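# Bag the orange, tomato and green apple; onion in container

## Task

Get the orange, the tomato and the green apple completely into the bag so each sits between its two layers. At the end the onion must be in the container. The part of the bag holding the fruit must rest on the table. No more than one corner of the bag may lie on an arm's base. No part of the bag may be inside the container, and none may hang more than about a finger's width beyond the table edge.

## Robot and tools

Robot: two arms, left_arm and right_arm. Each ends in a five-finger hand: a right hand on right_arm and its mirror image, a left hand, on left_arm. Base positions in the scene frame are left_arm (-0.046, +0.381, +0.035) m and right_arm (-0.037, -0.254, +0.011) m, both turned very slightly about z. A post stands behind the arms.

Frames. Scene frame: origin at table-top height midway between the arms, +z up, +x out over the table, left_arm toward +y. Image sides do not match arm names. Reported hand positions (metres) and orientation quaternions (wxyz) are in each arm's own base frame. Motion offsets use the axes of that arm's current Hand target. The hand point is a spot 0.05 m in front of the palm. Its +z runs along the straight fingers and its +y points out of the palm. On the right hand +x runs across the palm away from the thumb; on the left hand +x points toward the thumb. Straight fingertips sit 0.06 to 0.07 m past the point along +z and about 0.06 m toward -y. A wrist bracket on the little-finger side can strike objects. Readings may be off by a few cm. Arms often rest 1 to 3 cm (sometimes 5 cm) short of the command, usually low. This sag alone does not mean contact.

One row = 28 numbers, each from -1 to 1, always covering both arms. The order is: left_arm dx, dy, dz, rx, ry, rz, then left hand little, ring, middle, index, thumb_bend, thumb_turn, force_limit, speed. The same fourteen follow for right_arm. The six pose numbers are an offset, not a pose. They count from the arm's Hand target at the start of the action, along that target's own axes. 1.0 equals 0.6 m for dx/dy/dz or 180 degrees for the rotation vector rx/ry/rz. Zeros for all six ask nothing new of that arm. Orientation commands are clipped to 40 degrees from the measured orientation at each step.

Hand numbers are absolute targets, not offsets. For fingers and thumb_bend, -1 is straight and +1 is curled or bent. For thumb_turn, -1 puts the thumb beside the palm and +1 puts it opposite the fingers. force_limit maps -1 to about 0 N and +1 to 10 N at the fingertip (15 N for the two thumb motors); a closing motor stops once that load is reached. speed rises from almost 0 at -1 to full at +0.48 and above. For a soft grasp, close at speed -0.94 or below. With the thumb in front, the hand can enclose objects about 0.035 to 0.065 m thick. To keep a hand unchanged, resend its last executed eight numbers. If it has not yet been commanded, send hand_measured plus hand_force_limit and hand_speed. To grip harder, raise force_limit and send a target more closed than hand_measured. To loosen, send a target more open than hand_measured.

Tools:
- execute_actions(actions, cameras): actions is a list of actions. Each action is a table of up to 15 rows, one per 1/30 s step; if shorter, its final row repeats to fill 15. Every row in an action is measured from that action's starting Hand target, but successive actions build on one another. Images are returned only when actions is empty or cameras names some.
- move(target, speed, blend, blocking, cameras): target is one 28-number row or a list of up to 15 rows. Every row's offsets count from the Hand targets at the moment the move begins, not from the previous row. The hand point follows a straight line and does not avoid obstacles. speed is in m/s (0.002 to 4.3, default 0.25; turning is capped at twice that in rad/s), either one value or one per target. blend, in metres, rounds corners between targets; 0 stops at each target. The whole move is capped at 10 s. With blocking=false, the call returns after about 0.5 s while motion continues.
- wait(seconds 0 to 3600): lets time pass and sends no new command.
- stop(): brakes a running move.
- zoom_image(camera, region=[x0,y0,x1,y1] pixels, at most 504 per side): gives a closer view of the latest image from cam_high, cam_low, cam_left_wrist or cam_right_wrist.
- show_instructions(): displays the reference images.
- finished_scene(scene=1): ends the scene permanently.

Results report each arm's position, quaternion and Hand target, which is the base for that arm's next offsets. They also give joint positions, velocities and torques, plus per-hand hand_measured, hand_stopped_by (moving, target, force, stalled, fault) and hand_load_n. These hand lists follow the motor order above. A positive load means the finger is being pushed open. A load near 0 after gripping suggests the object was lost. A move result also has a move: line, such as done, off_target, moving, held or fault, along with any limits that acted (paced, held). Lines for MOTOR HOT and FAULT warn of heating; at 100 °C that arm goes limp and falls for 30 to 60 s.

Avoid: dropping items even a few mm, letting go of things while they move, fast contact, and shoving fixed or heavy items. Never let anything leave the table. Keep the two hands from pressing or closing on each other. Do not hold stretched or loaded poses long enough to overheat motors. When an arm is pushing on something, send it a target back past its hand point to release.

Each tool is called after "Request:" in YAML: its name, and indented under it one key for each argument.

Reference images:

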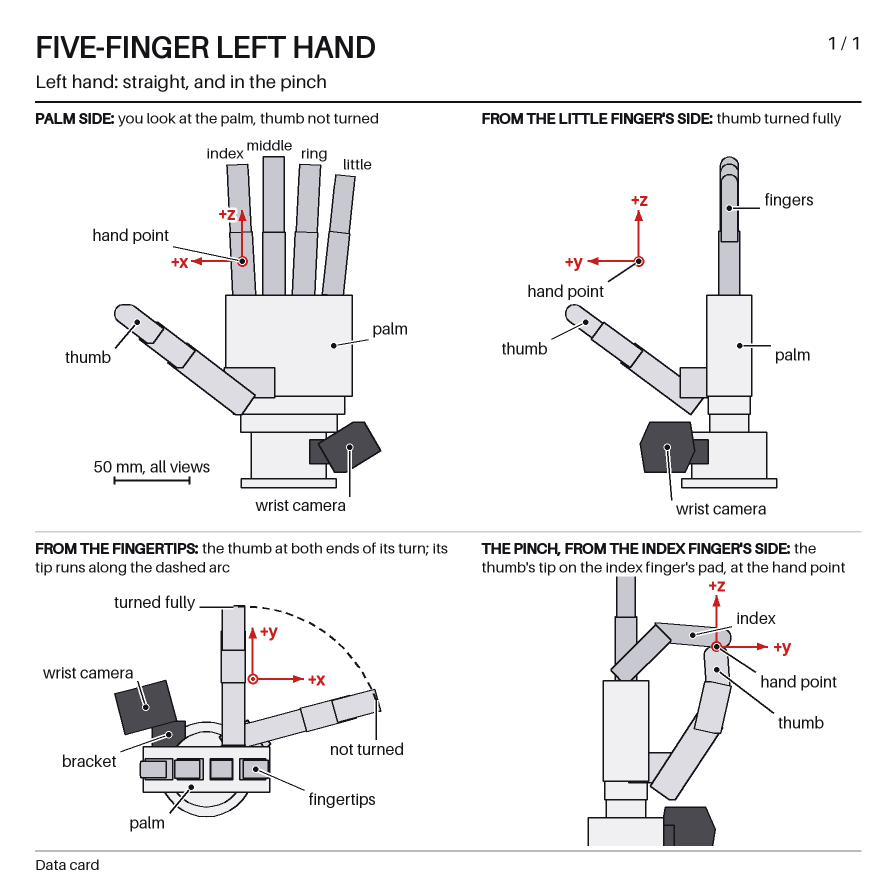

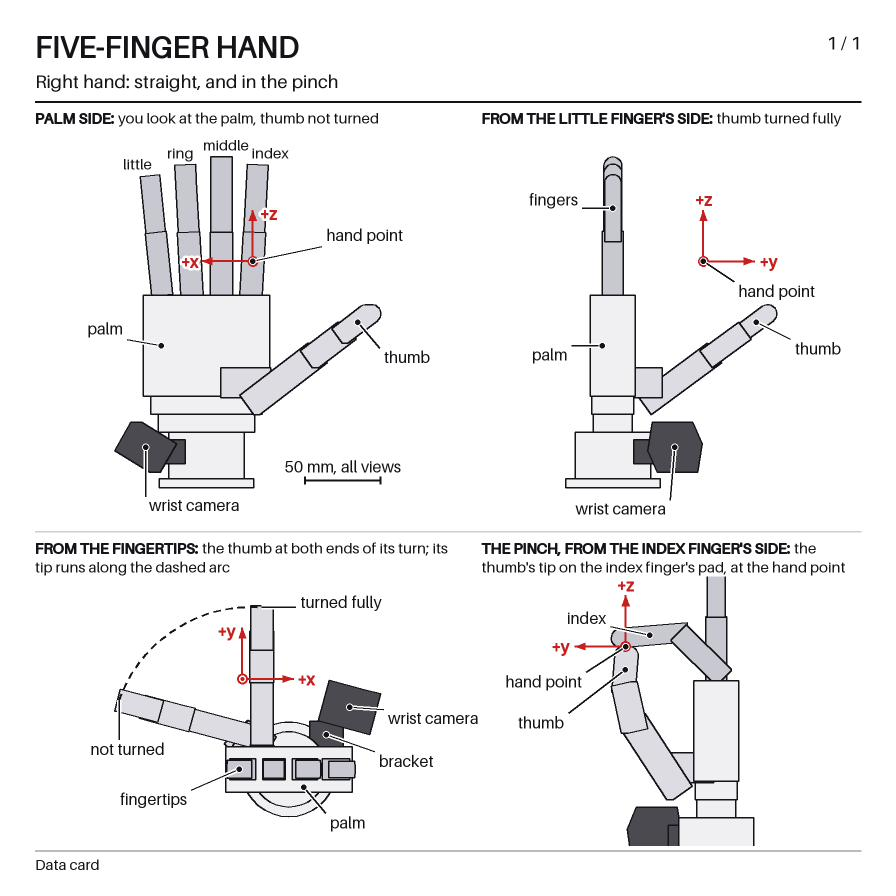

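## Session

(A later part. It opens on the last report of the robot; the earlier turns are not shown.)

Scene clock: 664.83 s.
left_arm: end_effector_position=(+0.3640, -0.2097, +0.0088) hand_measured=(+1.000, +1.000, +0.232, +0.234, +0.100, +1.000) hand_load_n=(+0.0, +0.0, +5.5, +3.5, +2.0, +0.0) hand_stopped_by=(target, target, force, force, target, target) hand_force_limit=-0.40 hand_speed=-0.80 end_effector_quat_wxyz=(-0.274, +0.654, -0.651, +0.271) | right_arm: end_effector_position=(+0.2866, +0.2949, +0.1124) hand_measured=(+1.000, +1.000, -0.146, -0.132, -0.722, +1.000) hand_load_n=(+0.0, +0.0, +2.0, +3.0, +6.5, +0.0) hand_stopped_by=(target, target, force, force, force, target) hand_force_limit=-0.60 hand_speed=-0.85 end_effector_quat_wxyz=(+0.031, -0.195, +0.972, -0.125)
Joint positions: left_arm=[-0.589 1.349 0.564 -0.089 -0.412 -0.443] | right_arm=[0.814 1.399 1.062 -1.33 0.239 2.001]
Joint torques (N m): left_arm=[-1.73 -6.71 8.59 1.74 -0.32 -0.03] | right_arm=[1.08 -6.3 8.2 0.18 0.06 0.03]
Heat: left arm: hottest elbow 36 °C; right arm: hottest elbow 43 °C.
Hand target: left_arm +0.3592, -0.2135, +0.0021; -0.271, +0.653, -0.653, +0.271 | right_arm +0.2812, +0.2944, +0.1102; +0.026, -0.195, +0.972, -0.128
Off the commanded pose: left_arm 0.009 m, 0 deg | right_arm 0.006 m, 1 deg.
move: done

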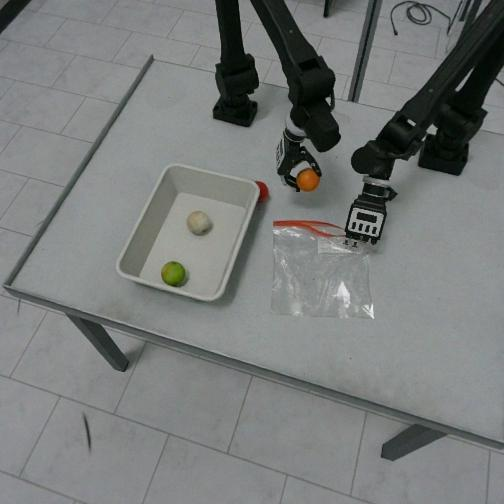

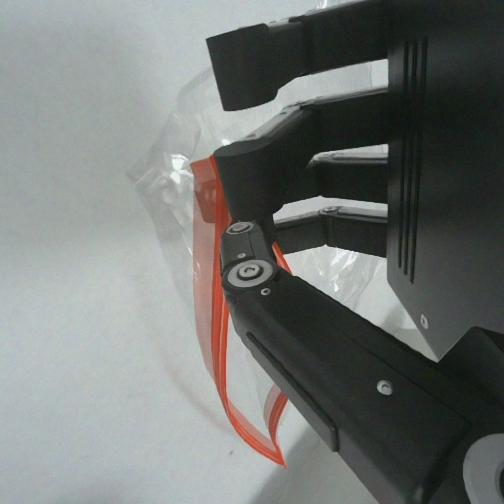

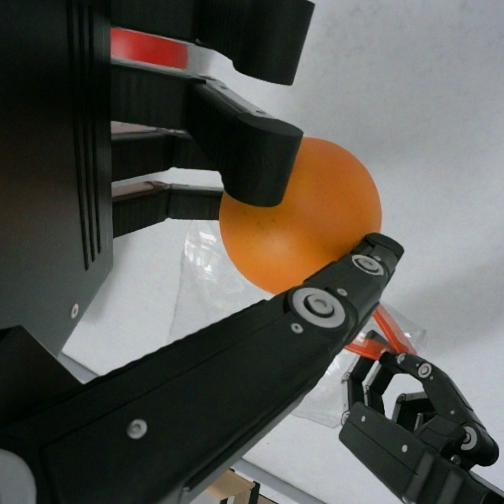

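Request:
move:
  target: [0,-0.0825,-0.0825,0,0,0,1,1,0.25,0.25,0.1,1,-0.4,-0.8,0,0,0,0,0,0,1,1,0.2,0.2,0.0,1,-0.6,-0.85]
  speed: 0.06
  cameras: ["cam_high","cam_low","cam_left_wrist","cam_right_wrist"]

Request:
zoom_image:
  camera: "cam_high"
  region: [260, 180, 380, 300]

Request:
zoom_image:
  camera: "cam_low"
  region: [120, 200, 280, 330]

Scene clock: 667.40 s.
left_arm: end_effector_position=(+0.3456, -0.1975, +0.0499) hand_measured=(+1.000, +1.000, +0.232, +0.234, +0.100, +1.000) hand_load_n=(+0.0, +0.5, +5.5, +3.5, +2.0, -0.5) hand_stopped_by=(target, target, force, force, target, target) hand_force_limit=-0.40 hand_speed=-0.80 end_effector_quat_wxyz=(-0.269, +0.656, -0.660, +0.248) | right_arm: end_effector_position=(+0.2867, +0.2949, +0.1124) hand_measured=(+1.000, +1.000, -0.146, -0.132, -0.722, +1.000) hand_load_n=(+0.0, +0.0, +2.0, +2.5, +6.0, +0.0) hand_stopped_by=(target, target, force, force, force, target) hand_force_limit=-0.60 hand_speed=-0.85 end_effector_quat_wxyz=(+0.031, -0.194, +0.972, -0.125)
Joint positions: left_arm=[-0.59 1.205 0.606 -0.326 -0.412 -0.444] | right_arm=[0.814 1.399 1.062 -1.33 0.239 2.002]
Joint torques (N m): left_arm=[-1.79 -7.3 14.5 0.7 -0.31 -0.03] | right_arm=[1.03 -6.48 8.17 0.2 0.06 0.02]
Heat: left arm: hottest elbow 37 °C; right arm: hottest elbow 43 °C.
Hand target: left_arm +0.3590, -0.2137, +0.0720; -0.271, +0.653, -0.653, +0.271 | right_arm +0.2812, +0.2944, +0.1102; +0.026, -0.195, +0.972, -0.128
Off the commanded pose: left_arm 0.030 m, 3 deg | right_arm 0.006 m, 1 deg.
move: off_target (left_arm)

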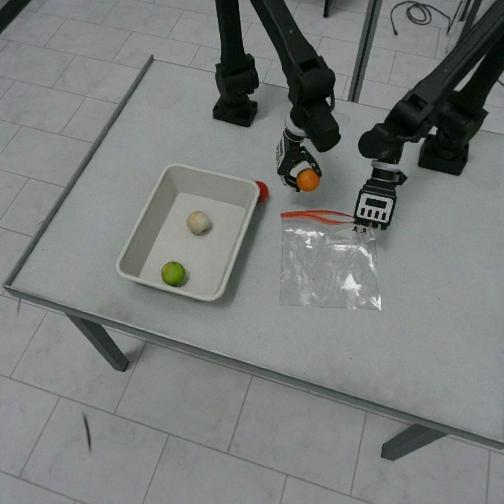

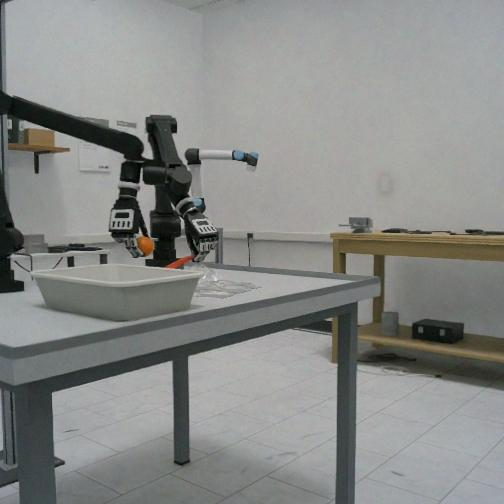

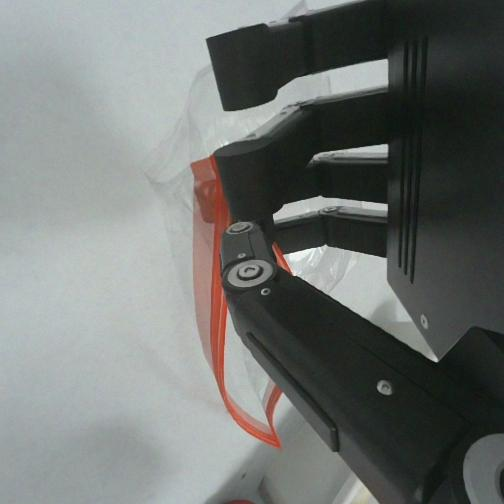

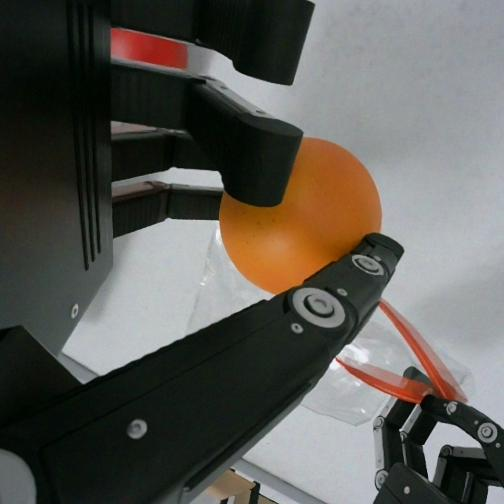

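Scaled by 4.200.

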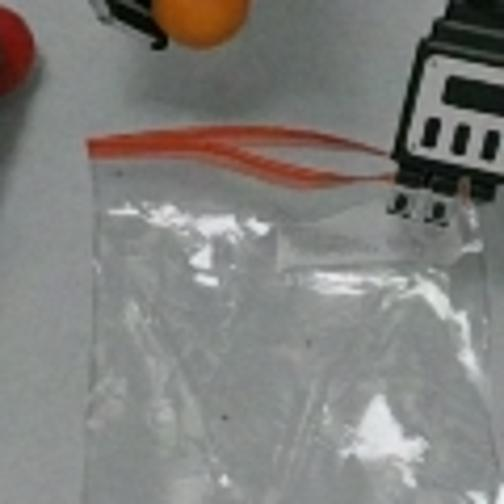

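Scaled by 3.150.

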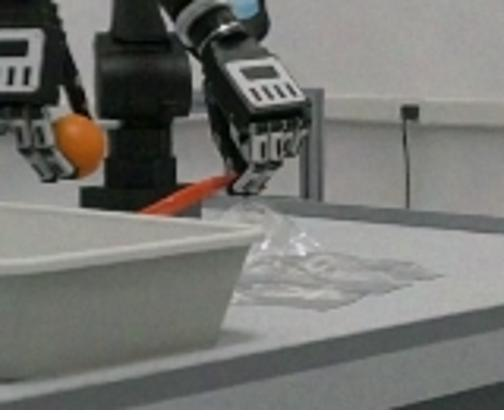

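Request:
move:
  target: [0,0,0,0,-0.0786,-0.0786,1,1,0.25,0.25,0.1,1,-0.4,-0.8,0,0,0,0,0,0,1,1,0.2,0.2,0.0,1,-0.6,-0.85]
  speed: 0.06
  cameras: ["cam_high","cam_low","cam_left_wrist","cam_right_wrist"]

Request:
zoom_image:
  camera: "cam_high"
  region: [260, 180, 380, 300]

Request:
zoom_image:
  camera: "cam_low"
  region: [120, 200, 280, 330]

Scene clock: 673.70 s.
left_arm: end_effector_position=(+0.3453, -0.1956, +0.0566) hand_measured=(+1.000, +1.000, +0.232, +0.234, +0.100, +1.000) hand_load_n=(+0.0, +0.0, +6.0, +3.5, +2.0, +0.0) hand_stopped_by=(target, target, force, force, target, target) hand_force_limit=-0.40 hand_speed=-0.80 end_effector_quat_wxyz=(-0.293, +0.697, -0.611, +0.234) | right_arm: end_effector_position=(+0.2867, +0.2949, +0.1124) hand_measured=(+1.000, +1.000, -0.146, -0.132, -0.722, +1.000) hand_load_n=(+0.0, +0.0, +2.0, +3.0, +6.0, +0.0) hand_stopped_by=(target, target, force, force, force, target) hand_force_limit=-0.60 hand_speed=-0.85 end_effector_quat_wxyz=(+0.031, -0.194, +0.972, -0.125)
Joint positions: left_arm=[-0.631 1.205 0.63 -0.407 -0.527 -0.6] | right_arm=[0.814 1.399 1.062 -1.33 0.239 2.002]
Joint torques (N m): left_arm=[-0.73 -6.71 10.58 0.95 -0.33 0.07] | right_arm=[1.03 -6.48 8.17 0.18 0.06 0.03]
Heat: left arm: hottest elbow 37 °C; right arm: hottest elbow 43 °C.
Hand target: left_arm +0.3454, -0.1956, +0.0566; -0.293, +0.697, -0.611, +0.234 (not the last commanded pose) | right_arm +0.2812, +0.2944, +0.1102; +0.026, -0.195, +0.972, -0.128
Off the commanded pose: left_arm 0.027 m, 12 deg | right_arm 0.006 m, 1 deg.
move: held (left_arm; a check stopped the path); limits=held
pose unreachable (left arm): on one or more control steps of this call, first in action 0 (counted from 0), this arm could not follow its commanded pose, so it was not sent that pose on those steps. It may still have moved: this result reports where it is.
cause: moving toward the commanded pose would bring a part of the arm too close to another arm (a part of this arm just beyond joint 4 (wrist pitch) and a part of the right arm just beyond its joint 4 (wrist pitch), at the place that arm is still heading or pushing toward).

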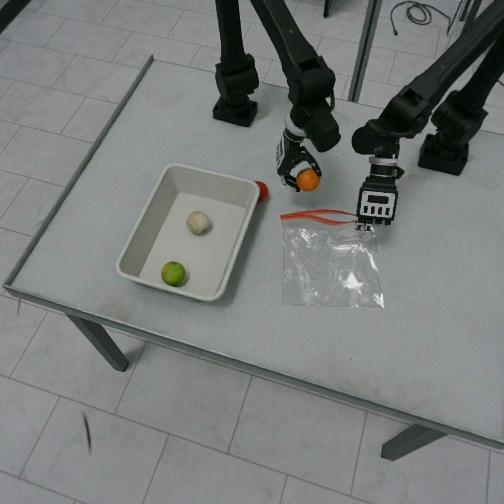

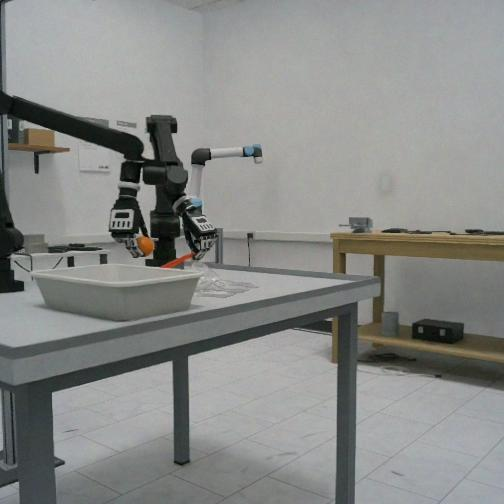

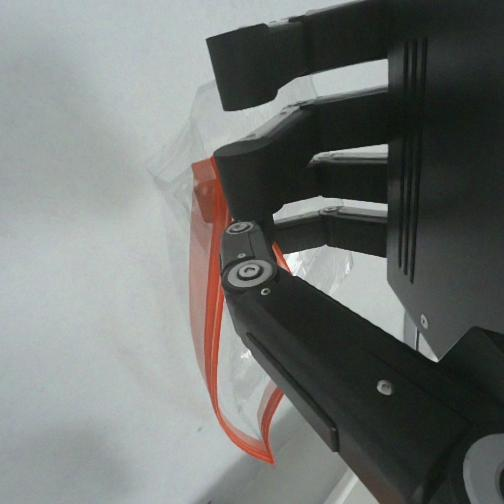

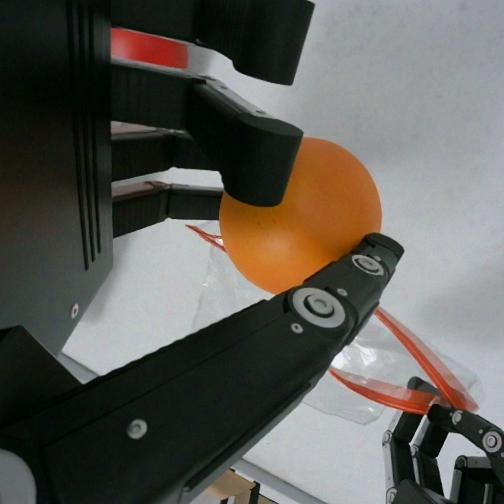

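Scaled by 4.200.

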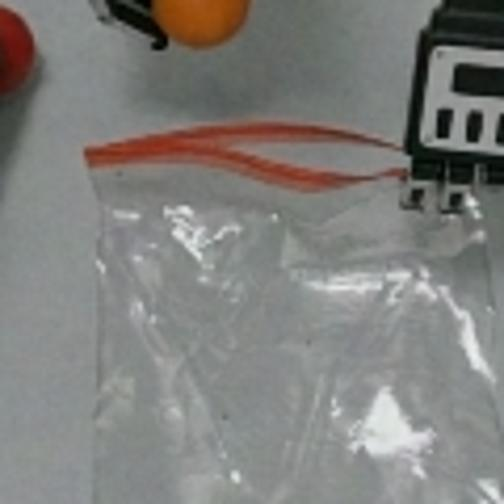

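Scaled by 3.150.

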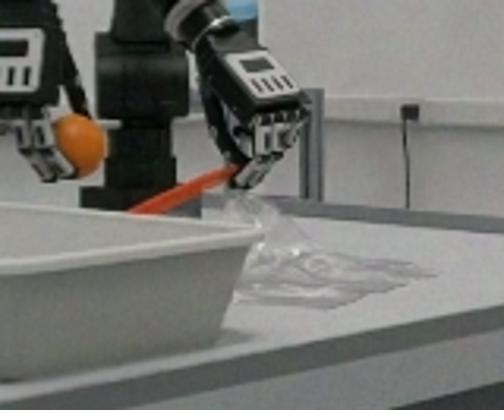

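Request:
move:
  target: [0,0,0,0,0,0,1,1,0.25,0.25,0.1,1,-0.4,-0.8,0.0171,-0.0454,0.0121,-0.0833,0,0,1,1,0.2,0.2,0.0,1,-0.6,-0.85]
  speed: 0.12

Scene clock: 680.70 s.
left_arm: end_effector_position=(+0.3453, -0.1956, +0.0566) hand_measured=(+1.000, +1.000, +0.232, +0.234, +0.100, +1.000) hand_load_n=(+0.0, +0.0, +5.5, +4.0, +1.5, +0.0) hand_stopped_by=(target, target, force, force, target, target) hand_force_limit=-0.40 hand_speed=-0.80 end_effector_quat_wxyz=(-0.293, +0.697, -0.611, +0.234) | right_arm: end_effector_position=(+0.2813, +0.2652, +0.1088) hand_measured=(+1.000, +1.000, -0.146, -0.132, -0.722, +1.000) hand_load_n=(+0.0, +0.0, +2.0, +3.0, +6.0, +0.0) hand_stopped_by=(target, target, force, force, force, target) hand_force_limit=-0.60 hand_speed=-0.85 end_effector_quat_wxyz=(-0.006, -0.196, +0.981, -0.004)
Joint positions: left_arm=[-0.631 1.205 0.63 -0.407 -0.527 -0.6] | right_arm=[0.625 1.301 0.937 -1.22 0.003 1.801]
Joint torques (N m): left_arm=[-0.79 -6.71 10.54 0.94 -0.33 0.07] | right_arm=[-0.15 -5.83 8.23 1.22 -0.16 -0.12]
Heat: left arm: hottest elbow 37 °C; right arm: hottest elbow 42 °C.
Hand target: left_arm +0.3454, -0.1956, +0.0566; -0.293, +0.697, -0.611, +0.234 | right_arm +0.2826, +0.2645, +0.1102; +0.000, -0.197, +0.980, +0.000
Off the commanded pose: left_arm 0.000 m, 0 deg | right_arm 0.002 m, 1 deg.
move: done

Request:
move:
  target: [-0.0005,-0.0116,-0.012,-0.0021,-0.0463,-0.0479,1,1,0.25,0.25,0.1,1,-0.4,-0.8,0,0,0,0,0,0,1,1,0.2,0.2,0.0,1,-0.6,-0.85]
  speed: 0.06
  cameras: ["cam_high","cam_low","cam_left_wrist","cam_right_wrist"]

Request:
zoom_image:
  camera: "cam_high"
  region: [260, 180, 380, 300]

Request:
zoom_image:
  camera: "cam_low"
  region: [120, 200, 280, 330]

Scene clock: 684.83 s.
left_arm: end_effector_position=(+0.3323, -0.1788, +0.0528) hand_measured=(+1.000, +1.000, +0.232, +0.234, +0.100, +1.000) hand_load_n=(+0.0, +0.0, +6.0, +3.5, +2.0, +0.0) hand_stopped_by=(target, target, force, force, target, target) hand_force_limit=-0.40 hand_speed=-0.80 end_effector_quat_wxyz=(-0.318, +0.758, -0.538, +0.187) | right_arm: end_effector_position=(+0.2813, +0.2652, +0.1088) hand_measured=(+1.000, +1.000, -0.146, -0.132, -0.722, +1.000) hand_load_n=(+0.5, +0.0, +2.0, +3.0, +6.0, +0.0) hand_stopped_by=(target, target, force, force, force, target) hand_force_limit=-0.60 hand_speed=-0.85 end_effector_quat_wxyz=(-0.006, -0.196, +0.981, -0.004)
Joint positions: left_arm=[-0.667 1.222 0.656 -0.592 -0.652 -0.861] | right_arm=[0.625 1.301 0.937 -1.22 0.003 1.801]
Joint torques (N m): left_arm=[-1.79 -5.42 14.53 0.24 -0.54 -0.02] | right_arm=[-0.15 -5.83 8.23 1.22 -0.16 -0.12]
Heat: left arm: hottest elbow 37 °C; right arm: hottest elbow 42 °C.
Hand target: left_arm +0.3454, -0.1956, +0.0666; -0.316, +0.757, -0.535, +0.202 | right_arm +0.2827, +0.2644, +0.1102; +0.000, -0.197, +0.980, +0.000
Off the commanded pose: left_arm 0.025 m, 2 deg | right_arm 0.002 m, 1 deg.
move: off_target (left_arm)

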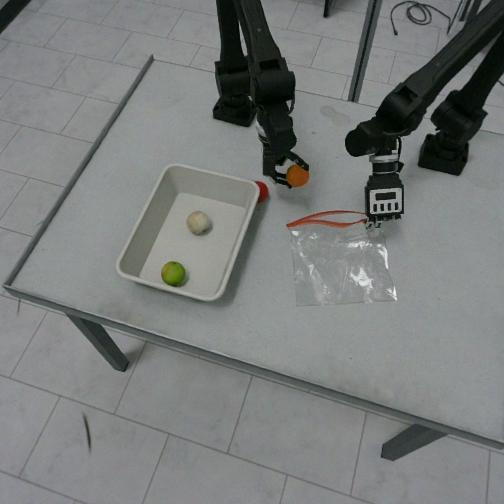

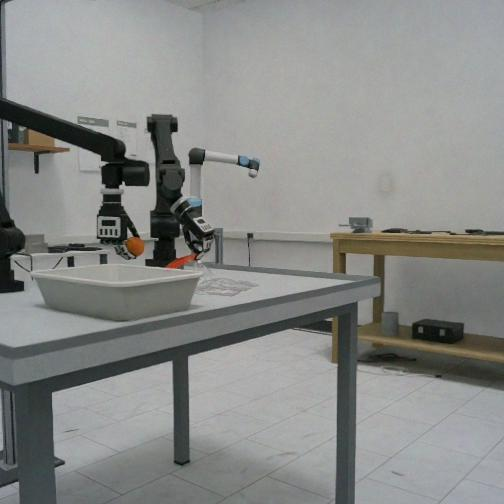

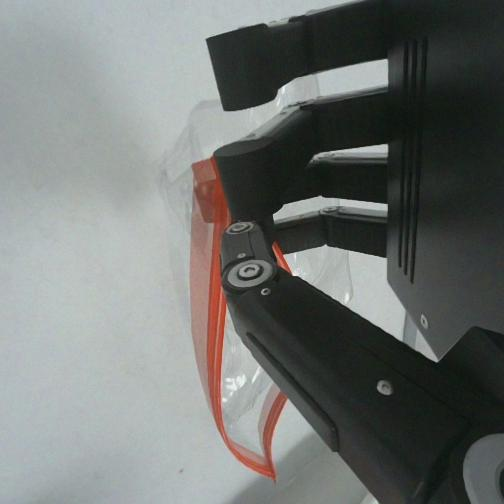

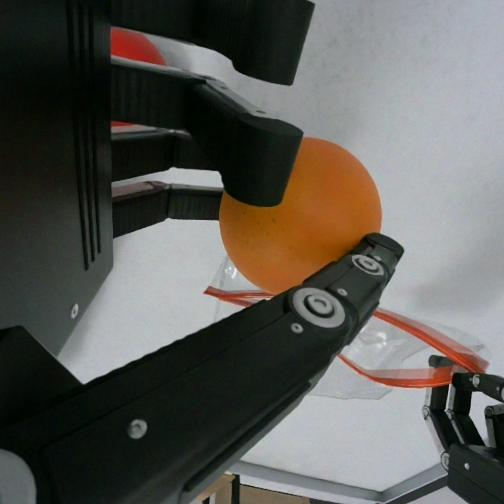

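Scaled by 4.200.

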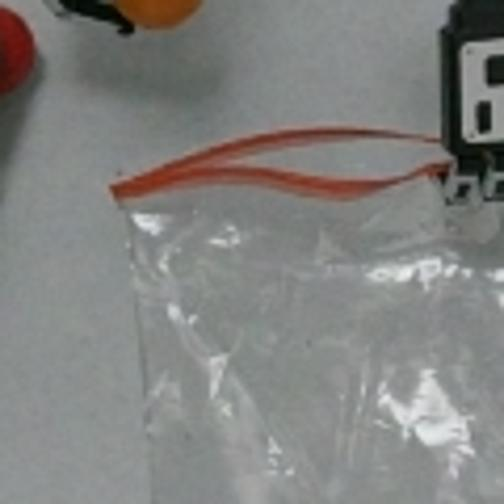

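Scaled by 3.150.

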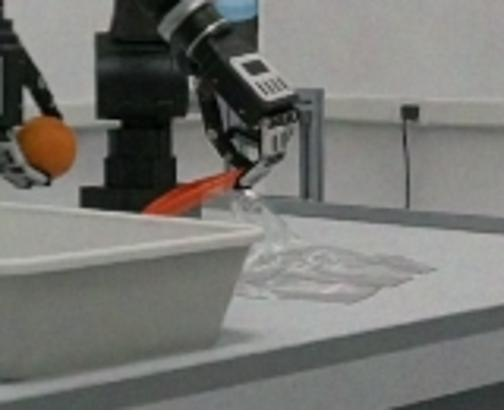

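Request:
move:
  target: [0,0,0,0,0,0,1,1,0.25,0.25,0.1,1,-0.4,-0.8,-0.1337,0.1039,0,0,0,0,1,1,0.2,0.2,0.0,1,-0.6,-0.85]
  speed: 0.1
  cameras: ["cam_high","cam_low","cam_left_wrist","cam_right_wrist"]

Request:
zoom_image:
  camera: "cam_high"
  region: [270, 170, 370, 270]

Request:
zoom_image:
  camera: "cam_low"
  region: [120, 200, 280, 330]

Scene clock: 690.90 s.
left_arm: end_effector_position=(+0.3324, -0.1788, +0.0528) hand_measured=(+1.000, +1.000, +0.232, +0.234, +0.100, +1.000) hand_load_n=(+0.0, +0.0, +5.5, +3.5, +1.5, +0.0) hand_stopped_by=(target, target, force, force, target, target) hand_force_limit=-0.40 hand_speed=-0.80 end_effector_quat_wxyz=(-0.318, +0.758, -0.538, +0.188) | right_arm: end_effector_position=(+0.3244, +0.3411, +0.1032) hand_measured=(+1.000, +1.000, -0.146, -0.132, -0.722, +1.000) hand_load_n=(+0.0, +0.0, +2.0, +3.0, +6.0, +0.0) hand_stopped_by=(target, target, force, force, force, target) hand_force_limit=-0.60 hand_speed=-0.85 end_effector_quat_wxyz=(-0.008, -0.197, +0.980, -0.005)
Joint positions: left_arm=[-0.667 1.222 0.656 -0.592 -0.653 -0.862] | right_arm=[0.71 1.52 1.145 -1.215 0.001 1.884]
Joint torques (N m): left_arm=[-1.79 -5.36 14.54 0.25 -0.54 -0.03] | right_arm=[0.97 -7 11.84 0.76 -0.12 0.04]
Heat: left arm: hottest elbow 37 °C; right arm: hottest elbow 41 °C.
Hand target: left_arm +0.3454, -0.1955, +0.0666; -0.316, +0.757, -0.535, +0.202 | right_arm +0.3325, +0.3529, +0.1103; +0.000, -0.197, +0.980, +0.000
Off the commanded pose: left_arm 0.025 m, 2 deg | right_arm 0.016 m, 1 deg.
move: off_target (right_arm)

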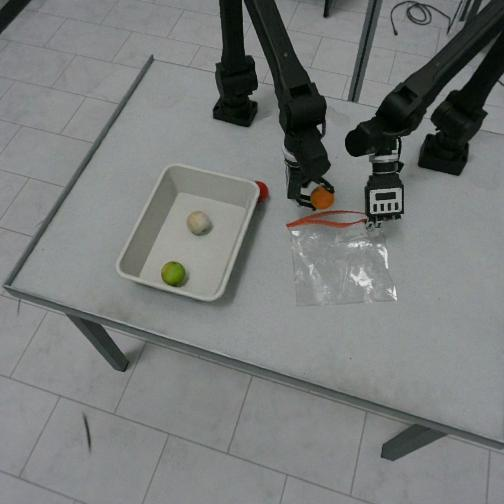

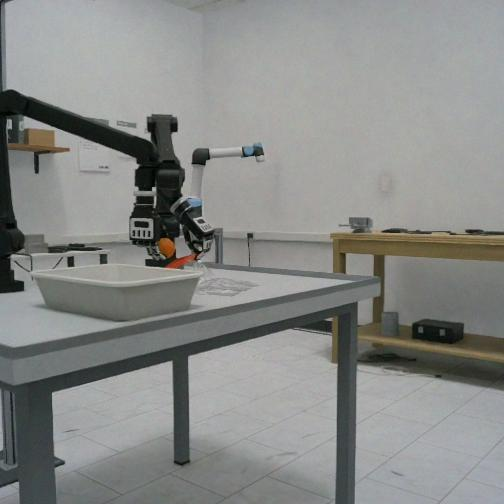

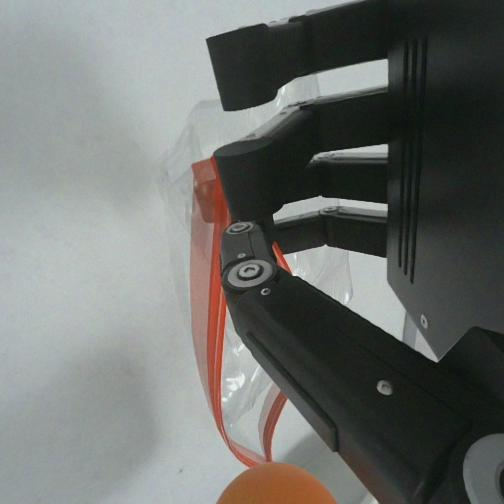

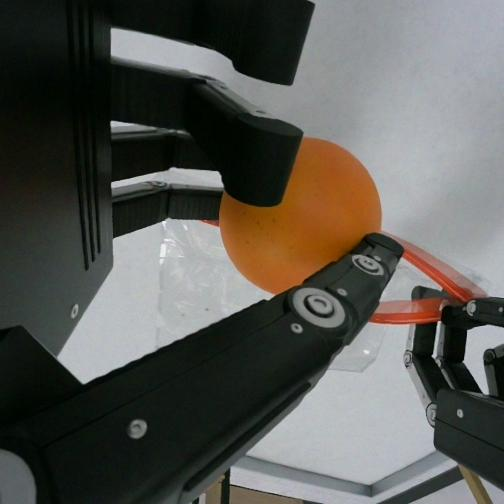

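Scaled by 5.040.

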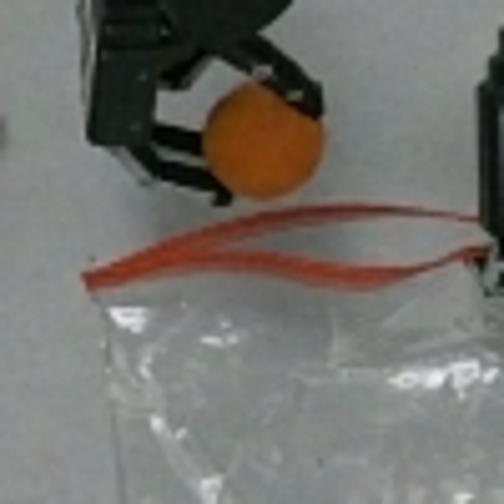

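Scaled by 3.150.

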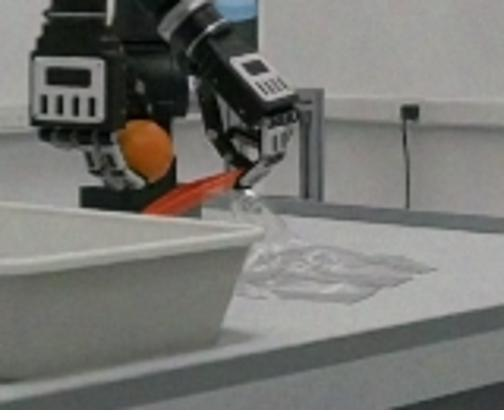

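Request:
move:
  target: [0,0,0,0,0,0,1,1,0.25,0.25,0.1,1,-0.4,-0.8,-0.025,0.0058,0,0,0,0,1,1,0.2,0.2,0.0,1,-0.6,-0.85]
  speed: 0.08
  cameras: ["cam_high","cam_low","cam_left_wrist","cam_right_wrist"]

Request:
zoom_image:
  camera: "cam_high"
  region: [270, 170, 370, 270]

Request:
zoom_image:
  camera: "cam_low"
  region: [150, 230, 210, 290]

Scene clock: 694.50 s.
left_arm: end_effector_position=(+0.3324, -0.1788, +0.0528) hand_measured=(+1.000, +1.000, +0.232, +0.234, +0.100, +1.000) hand_load_n=(+0.0, +0.0, +5.5, +3.5, +1.5, +0.0) hand_stopped_by=(target, target, force, force, target, target) hand_force_limit=-0.40 hand_speed=-0.80 end_effector_quat_wxyz=(-0.318, +0.758, -0.538, +0.188) | right_arm: end_effector_position=(+0.3378, +0.3526, +0.1048) hand_measured=(+1.000, +1.000, -0.146, -0.132, -0.722, +1.000) hand_load_n=(+0.0, +0.5, +2.0, +3.0, +6.0, +0.0) hand_stopped_by=(target, target, force, force, force, target) hand_force_limit=-0.60 hand_speed=-0.85 end_effector_quat_wxyz=(-0.004, -0.197, +0.980, -0.003)
Joint positions: left_arm=[-0.667 1.222 0.656 -0.592 -0.653 -0.862] | right_arm=[0.71 1.556 1.19 -1.215 0.001 1.884]
Joint torques (N m): left_arm=[-1.73 -5.42 14.54 0.24 -0.55 -0.03] | right_arm=[0.73 -7.36 11.79 0.49 -0.11 0]
Heat: left arm: hottest elbow 37 °C; right arm: hottest elbow 42 °C.
Hand target: left_arm +0.3454, -0.1955, +0.0666; -0.316, +0.757, -0.535, +0.202 | right_arm +0.3450, +0.3619, +0.1101; +0.000, -0.197, +0.980, +0.000
Off the commanded pose: left_arm 0.025 m, 2 deg | right_arm 0.013 m, 1 deg.
move: off_target (right_arm)

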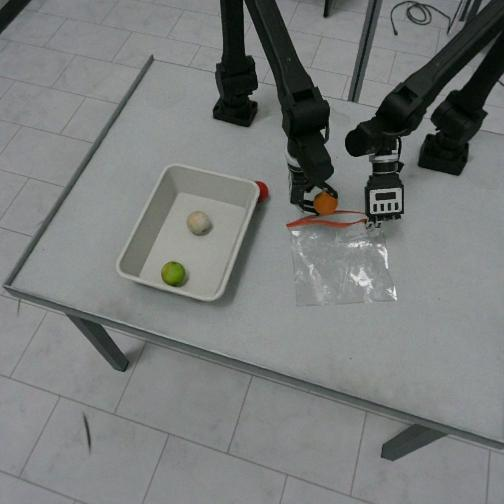

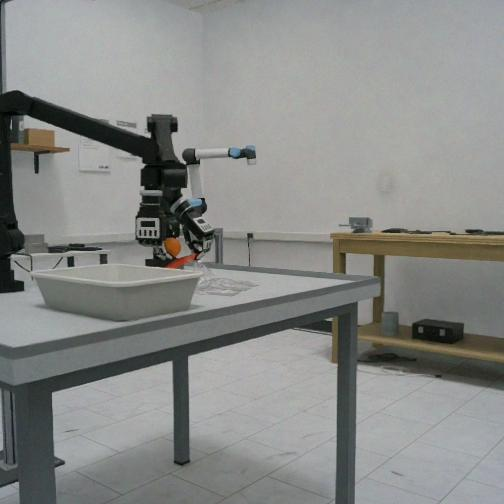

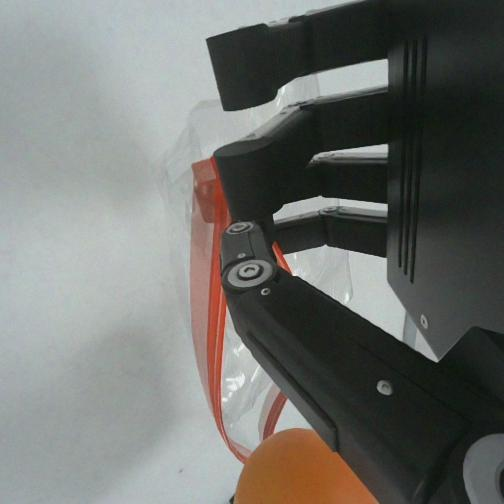

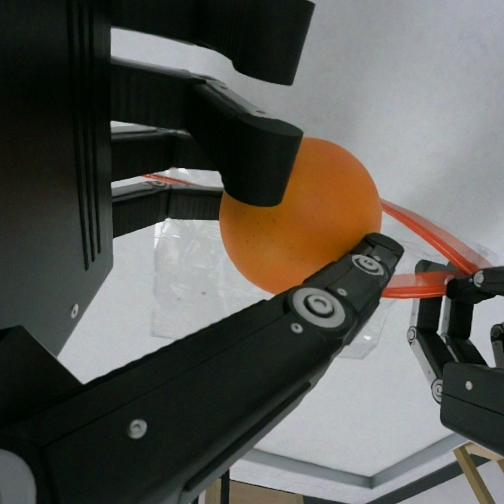

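Scaled by 5.040.

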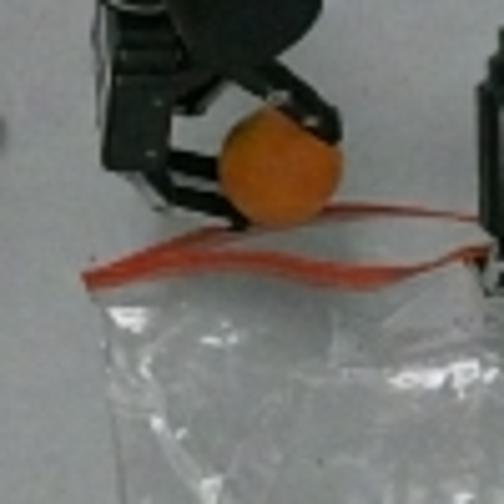

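Scaled by 8.400.

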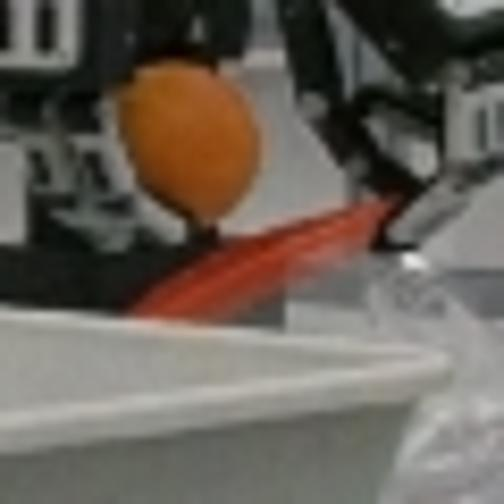

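Request:
move:
  target: [0,0,0,0,0,0,1,1,0.25,0.25,0.1,1,-0.4,-0.8,0,0,0.075,0,0,0,1,1,0.2,0.2,0.0,1,-0.6,-0.85]
  speed: 0.06
  cameras: ["cam_high","cam_low","cam_left_wrist","cam_right_wrist"]

Request:
zoom_image:
  camera: "cam_high"
  region: [270, 170, 370, 270]

Request:
zoom_image:
  camera: "cam_low"
  region: [150, 230, 210, 290]

Scene clock: 699.30 s.
left_arm: end_effector_position=(+0.3324, -0.1788, +0.0528) hand_measured=(+1.000, +1.000, +0.232, +0.234, +0.100, +1.000) hand_load_n=(+0.0, +0.0, +5.5, +4.0, +1.5, +0.0) hand_stopped_by=(target, target, force, force, target, target) hand_force_limit=-0.40 hand_speed=-0.80 end_effector_quat_wxyz=(-0.318, +0.758, -0.538, +0.188) | right_arm: end_effector_position=(+0.3464, +0.3599, +0.0740) hand_measured=(+1.000, +1.000, -0.146, -0.132, -0.722, +1.000) hand_load_n=(+0.0, +0.0, +2.0, +3.0, +6.0, +0.0) hand_stopped_by=(target, target, force, force, force, target) hand_force_limit=-0.60 hand_speed=-0.85 end_effector_quat_wxyz=(+0.004, -0.197, +0.980, +0.002)
Joint positions: left_arm=[-0.667 1.222 0.656 -0.592 -0.653 -0.862] | right_arm=[0.71 1.604 1.158 -1.114 0.001 1.884]
Joint torques (N m): left_arm=[-1.79 -5.36 14.54 0.27 -0.54 -0.03] | right_arm=[0.73 -7.65 8.12 1.29 -0.11 0]
Heat: left arm: hottest elbow 37 °C; right arm: hottest elbow 42 °C.
Hand target: left_arm +0.3454, -0.1955, +0.0666; -0.316, +0.757, -0.535, +0.202 | right_arm +0.3450, +0.3619, +0.0652; +0.000, -0.197, +0.980, +0.000
Off the commanded pose: left_arm 0.025 m, 2 deg | right_arm 0.009 m, 1 deg.
move: done

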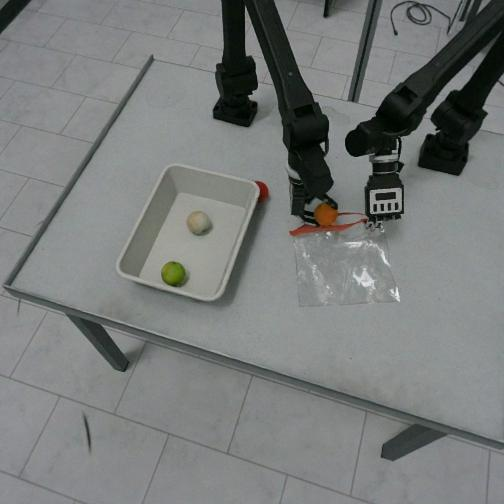

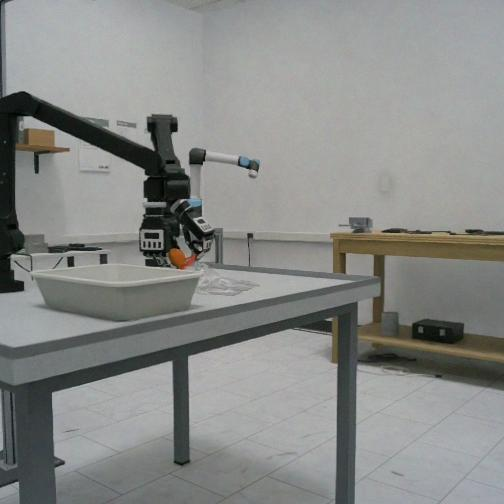

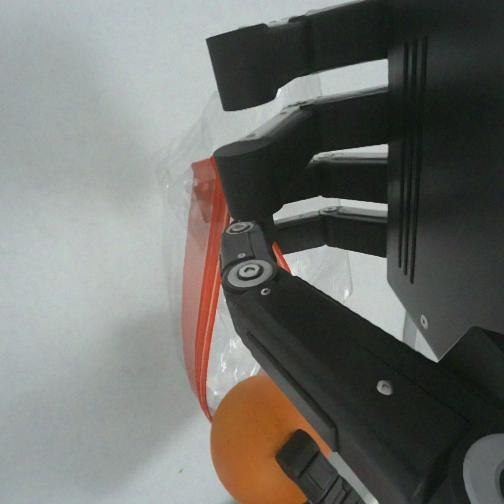

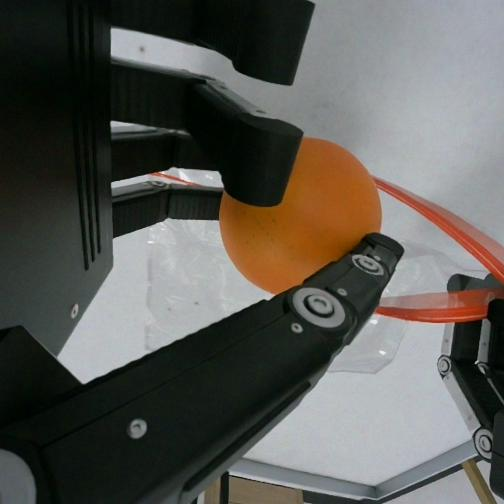

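Scaled by 5.040.

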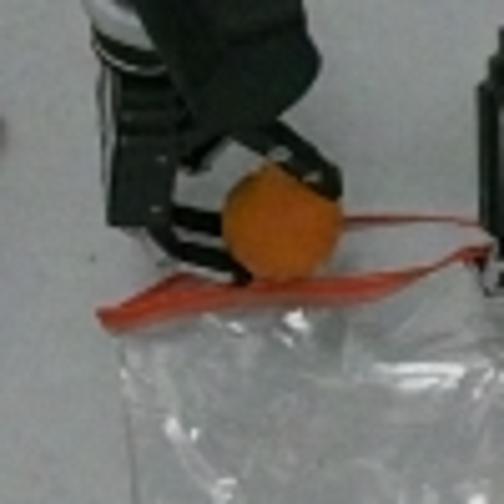

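Scaled by 8.400.

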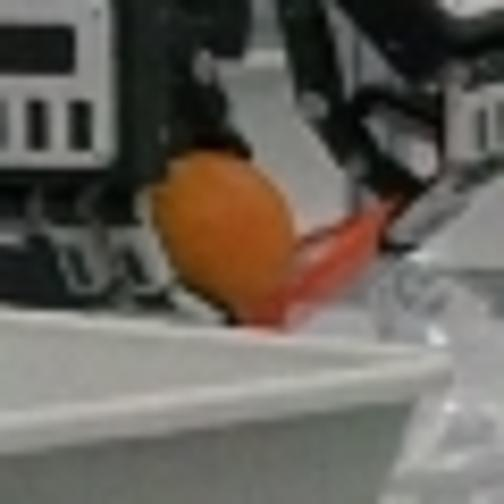

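Request:
move:
  target:
    - [0,0,0,0,0,0,1,1,0.25,0.25,0.1,1,-0.4,-0.8,0,0,-0.05,0,0,0,1,1,0.2,0.2,0.0,1,-0.6,-0.85]
    - [0,0,0,0,0,0,1,1,0.25,0.25,0.1,1,-0.4,-0.8,0.0642,-0.0022,-0.05,0,0,0.0556,1,1,0.2,0.2,0.0,1,-0.6,-0.85]
  speed: 0.08
  blend: [0.01,0]
  cameras: ["cam_high","cam_low","cam_left_wrist","cam_right_wrist"]

Request:
zoom_image:
  camera: "cam_high"
  region: [270, 170, 370, 270]

Request:
zoom_image:
  camera: "cam_low"
  region: [150, 230, 210, 290]

Scene clock: 709.57 s.
left_arm: end_effector_position=(+0.3324, -0.1788, +0.0528) hand_measured=(+1.000, +1.000, +0.232, +0.234, +0.100, +1.000) hand_load_n=(+0.0, +0.0, +5.5, +3.5, +2.0, +0.0) hand_stopped_by=(target, target, force, force, target, target) hand_force_limit=-0.40 hand_speed=-0.80 end_effector_quat_wxyz=(-0.318, +0.758, -0.538, +0.188) | right_arm: end_effector_position=(+0.3134, +0.3434, +0.0935) hand_measured=(+1.000, +1.000, -0.146, -0.132, -0.722, +1.000) hand_load_n=(+0.5, +0.0, +2.0, +2.5, +6.5, +0.0) hand_stopped_by=(target, target, force, force, force, target) hand_force_limit=-0.60 hand_speed=-0.85 end_effector_quat_wxyz=(-0.007, -0.130, +0.992, +0.003)
Joint positions: left_arm=[-0.667 1.222 0.656 -0.592 -0.653 -0.862] | right_arm=[0.742 1.491 1.082 -1.169 -0.013 2.053]
Joint torques (N m): left_arm=[-1.73 -5.42 14.54 0.24 -0.54 -0.03] | right_arm=[0.97 -8.18 8.08 0.98 -0.17 0.02]
Heat: left arm: hottest elbow 37 °C; right arm: hottest elbow 42 °C.
Hand target: left_arm +0.3454, -0.1955, +0.0666; -0.316, +0.757, -0.535, +0.202 | right_arm +0.3099, +0.3458, +0.0952; +0.000, -0.111, +0.994, +0.000
Off the commanded pose: left_arm 0.025 m, 2 deg | right_arm 0.005 m, 2 deg.
joint sent to its limit (right arm) — joint 6 (wrist roll), upper limit. The joint targets still meet the commanded pose.
move: done

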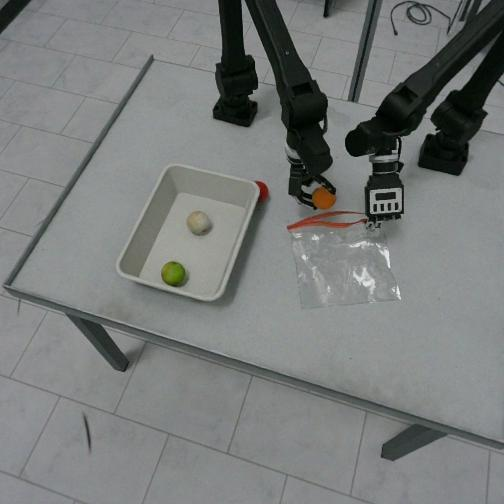

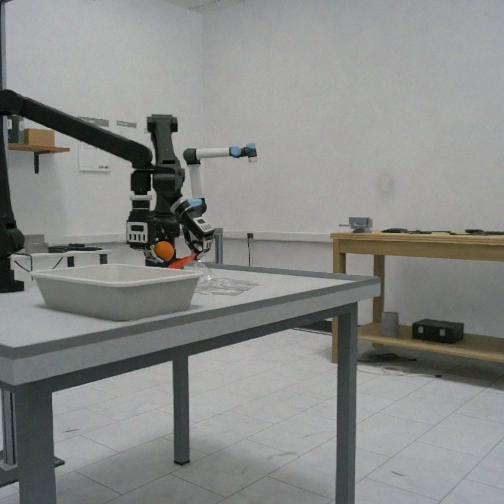

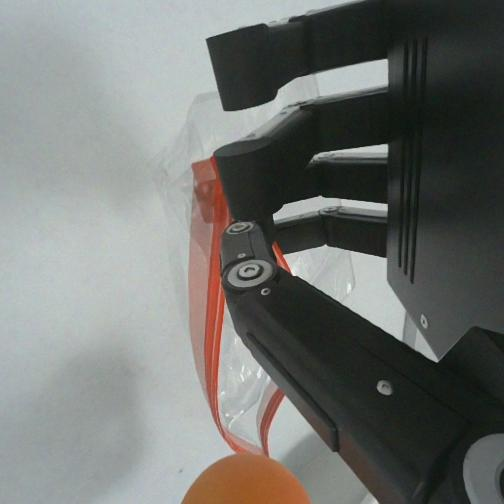

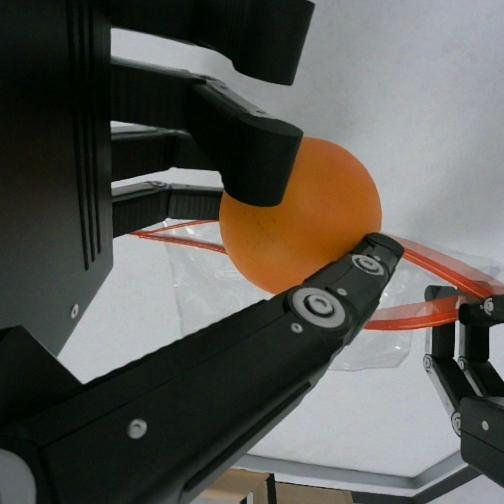

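Scaled by 5.040.

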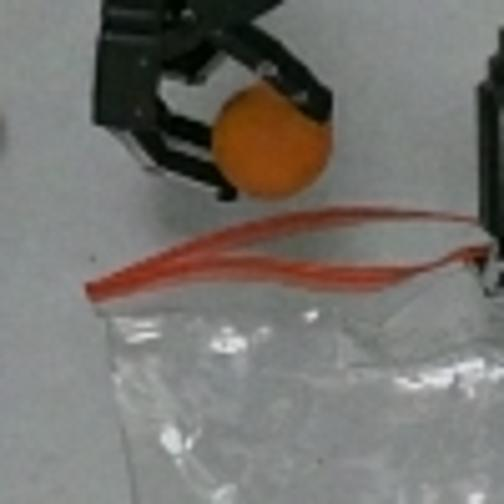

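Scaled by 8.400.

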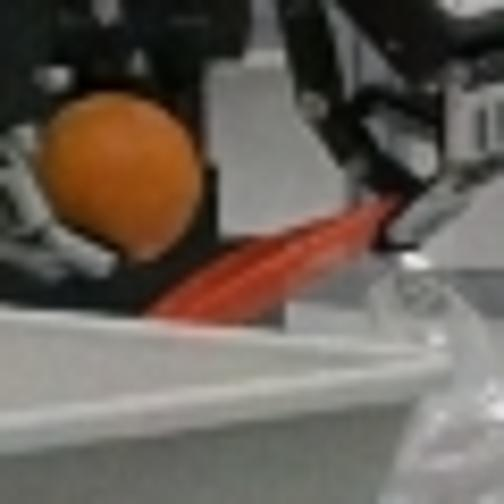

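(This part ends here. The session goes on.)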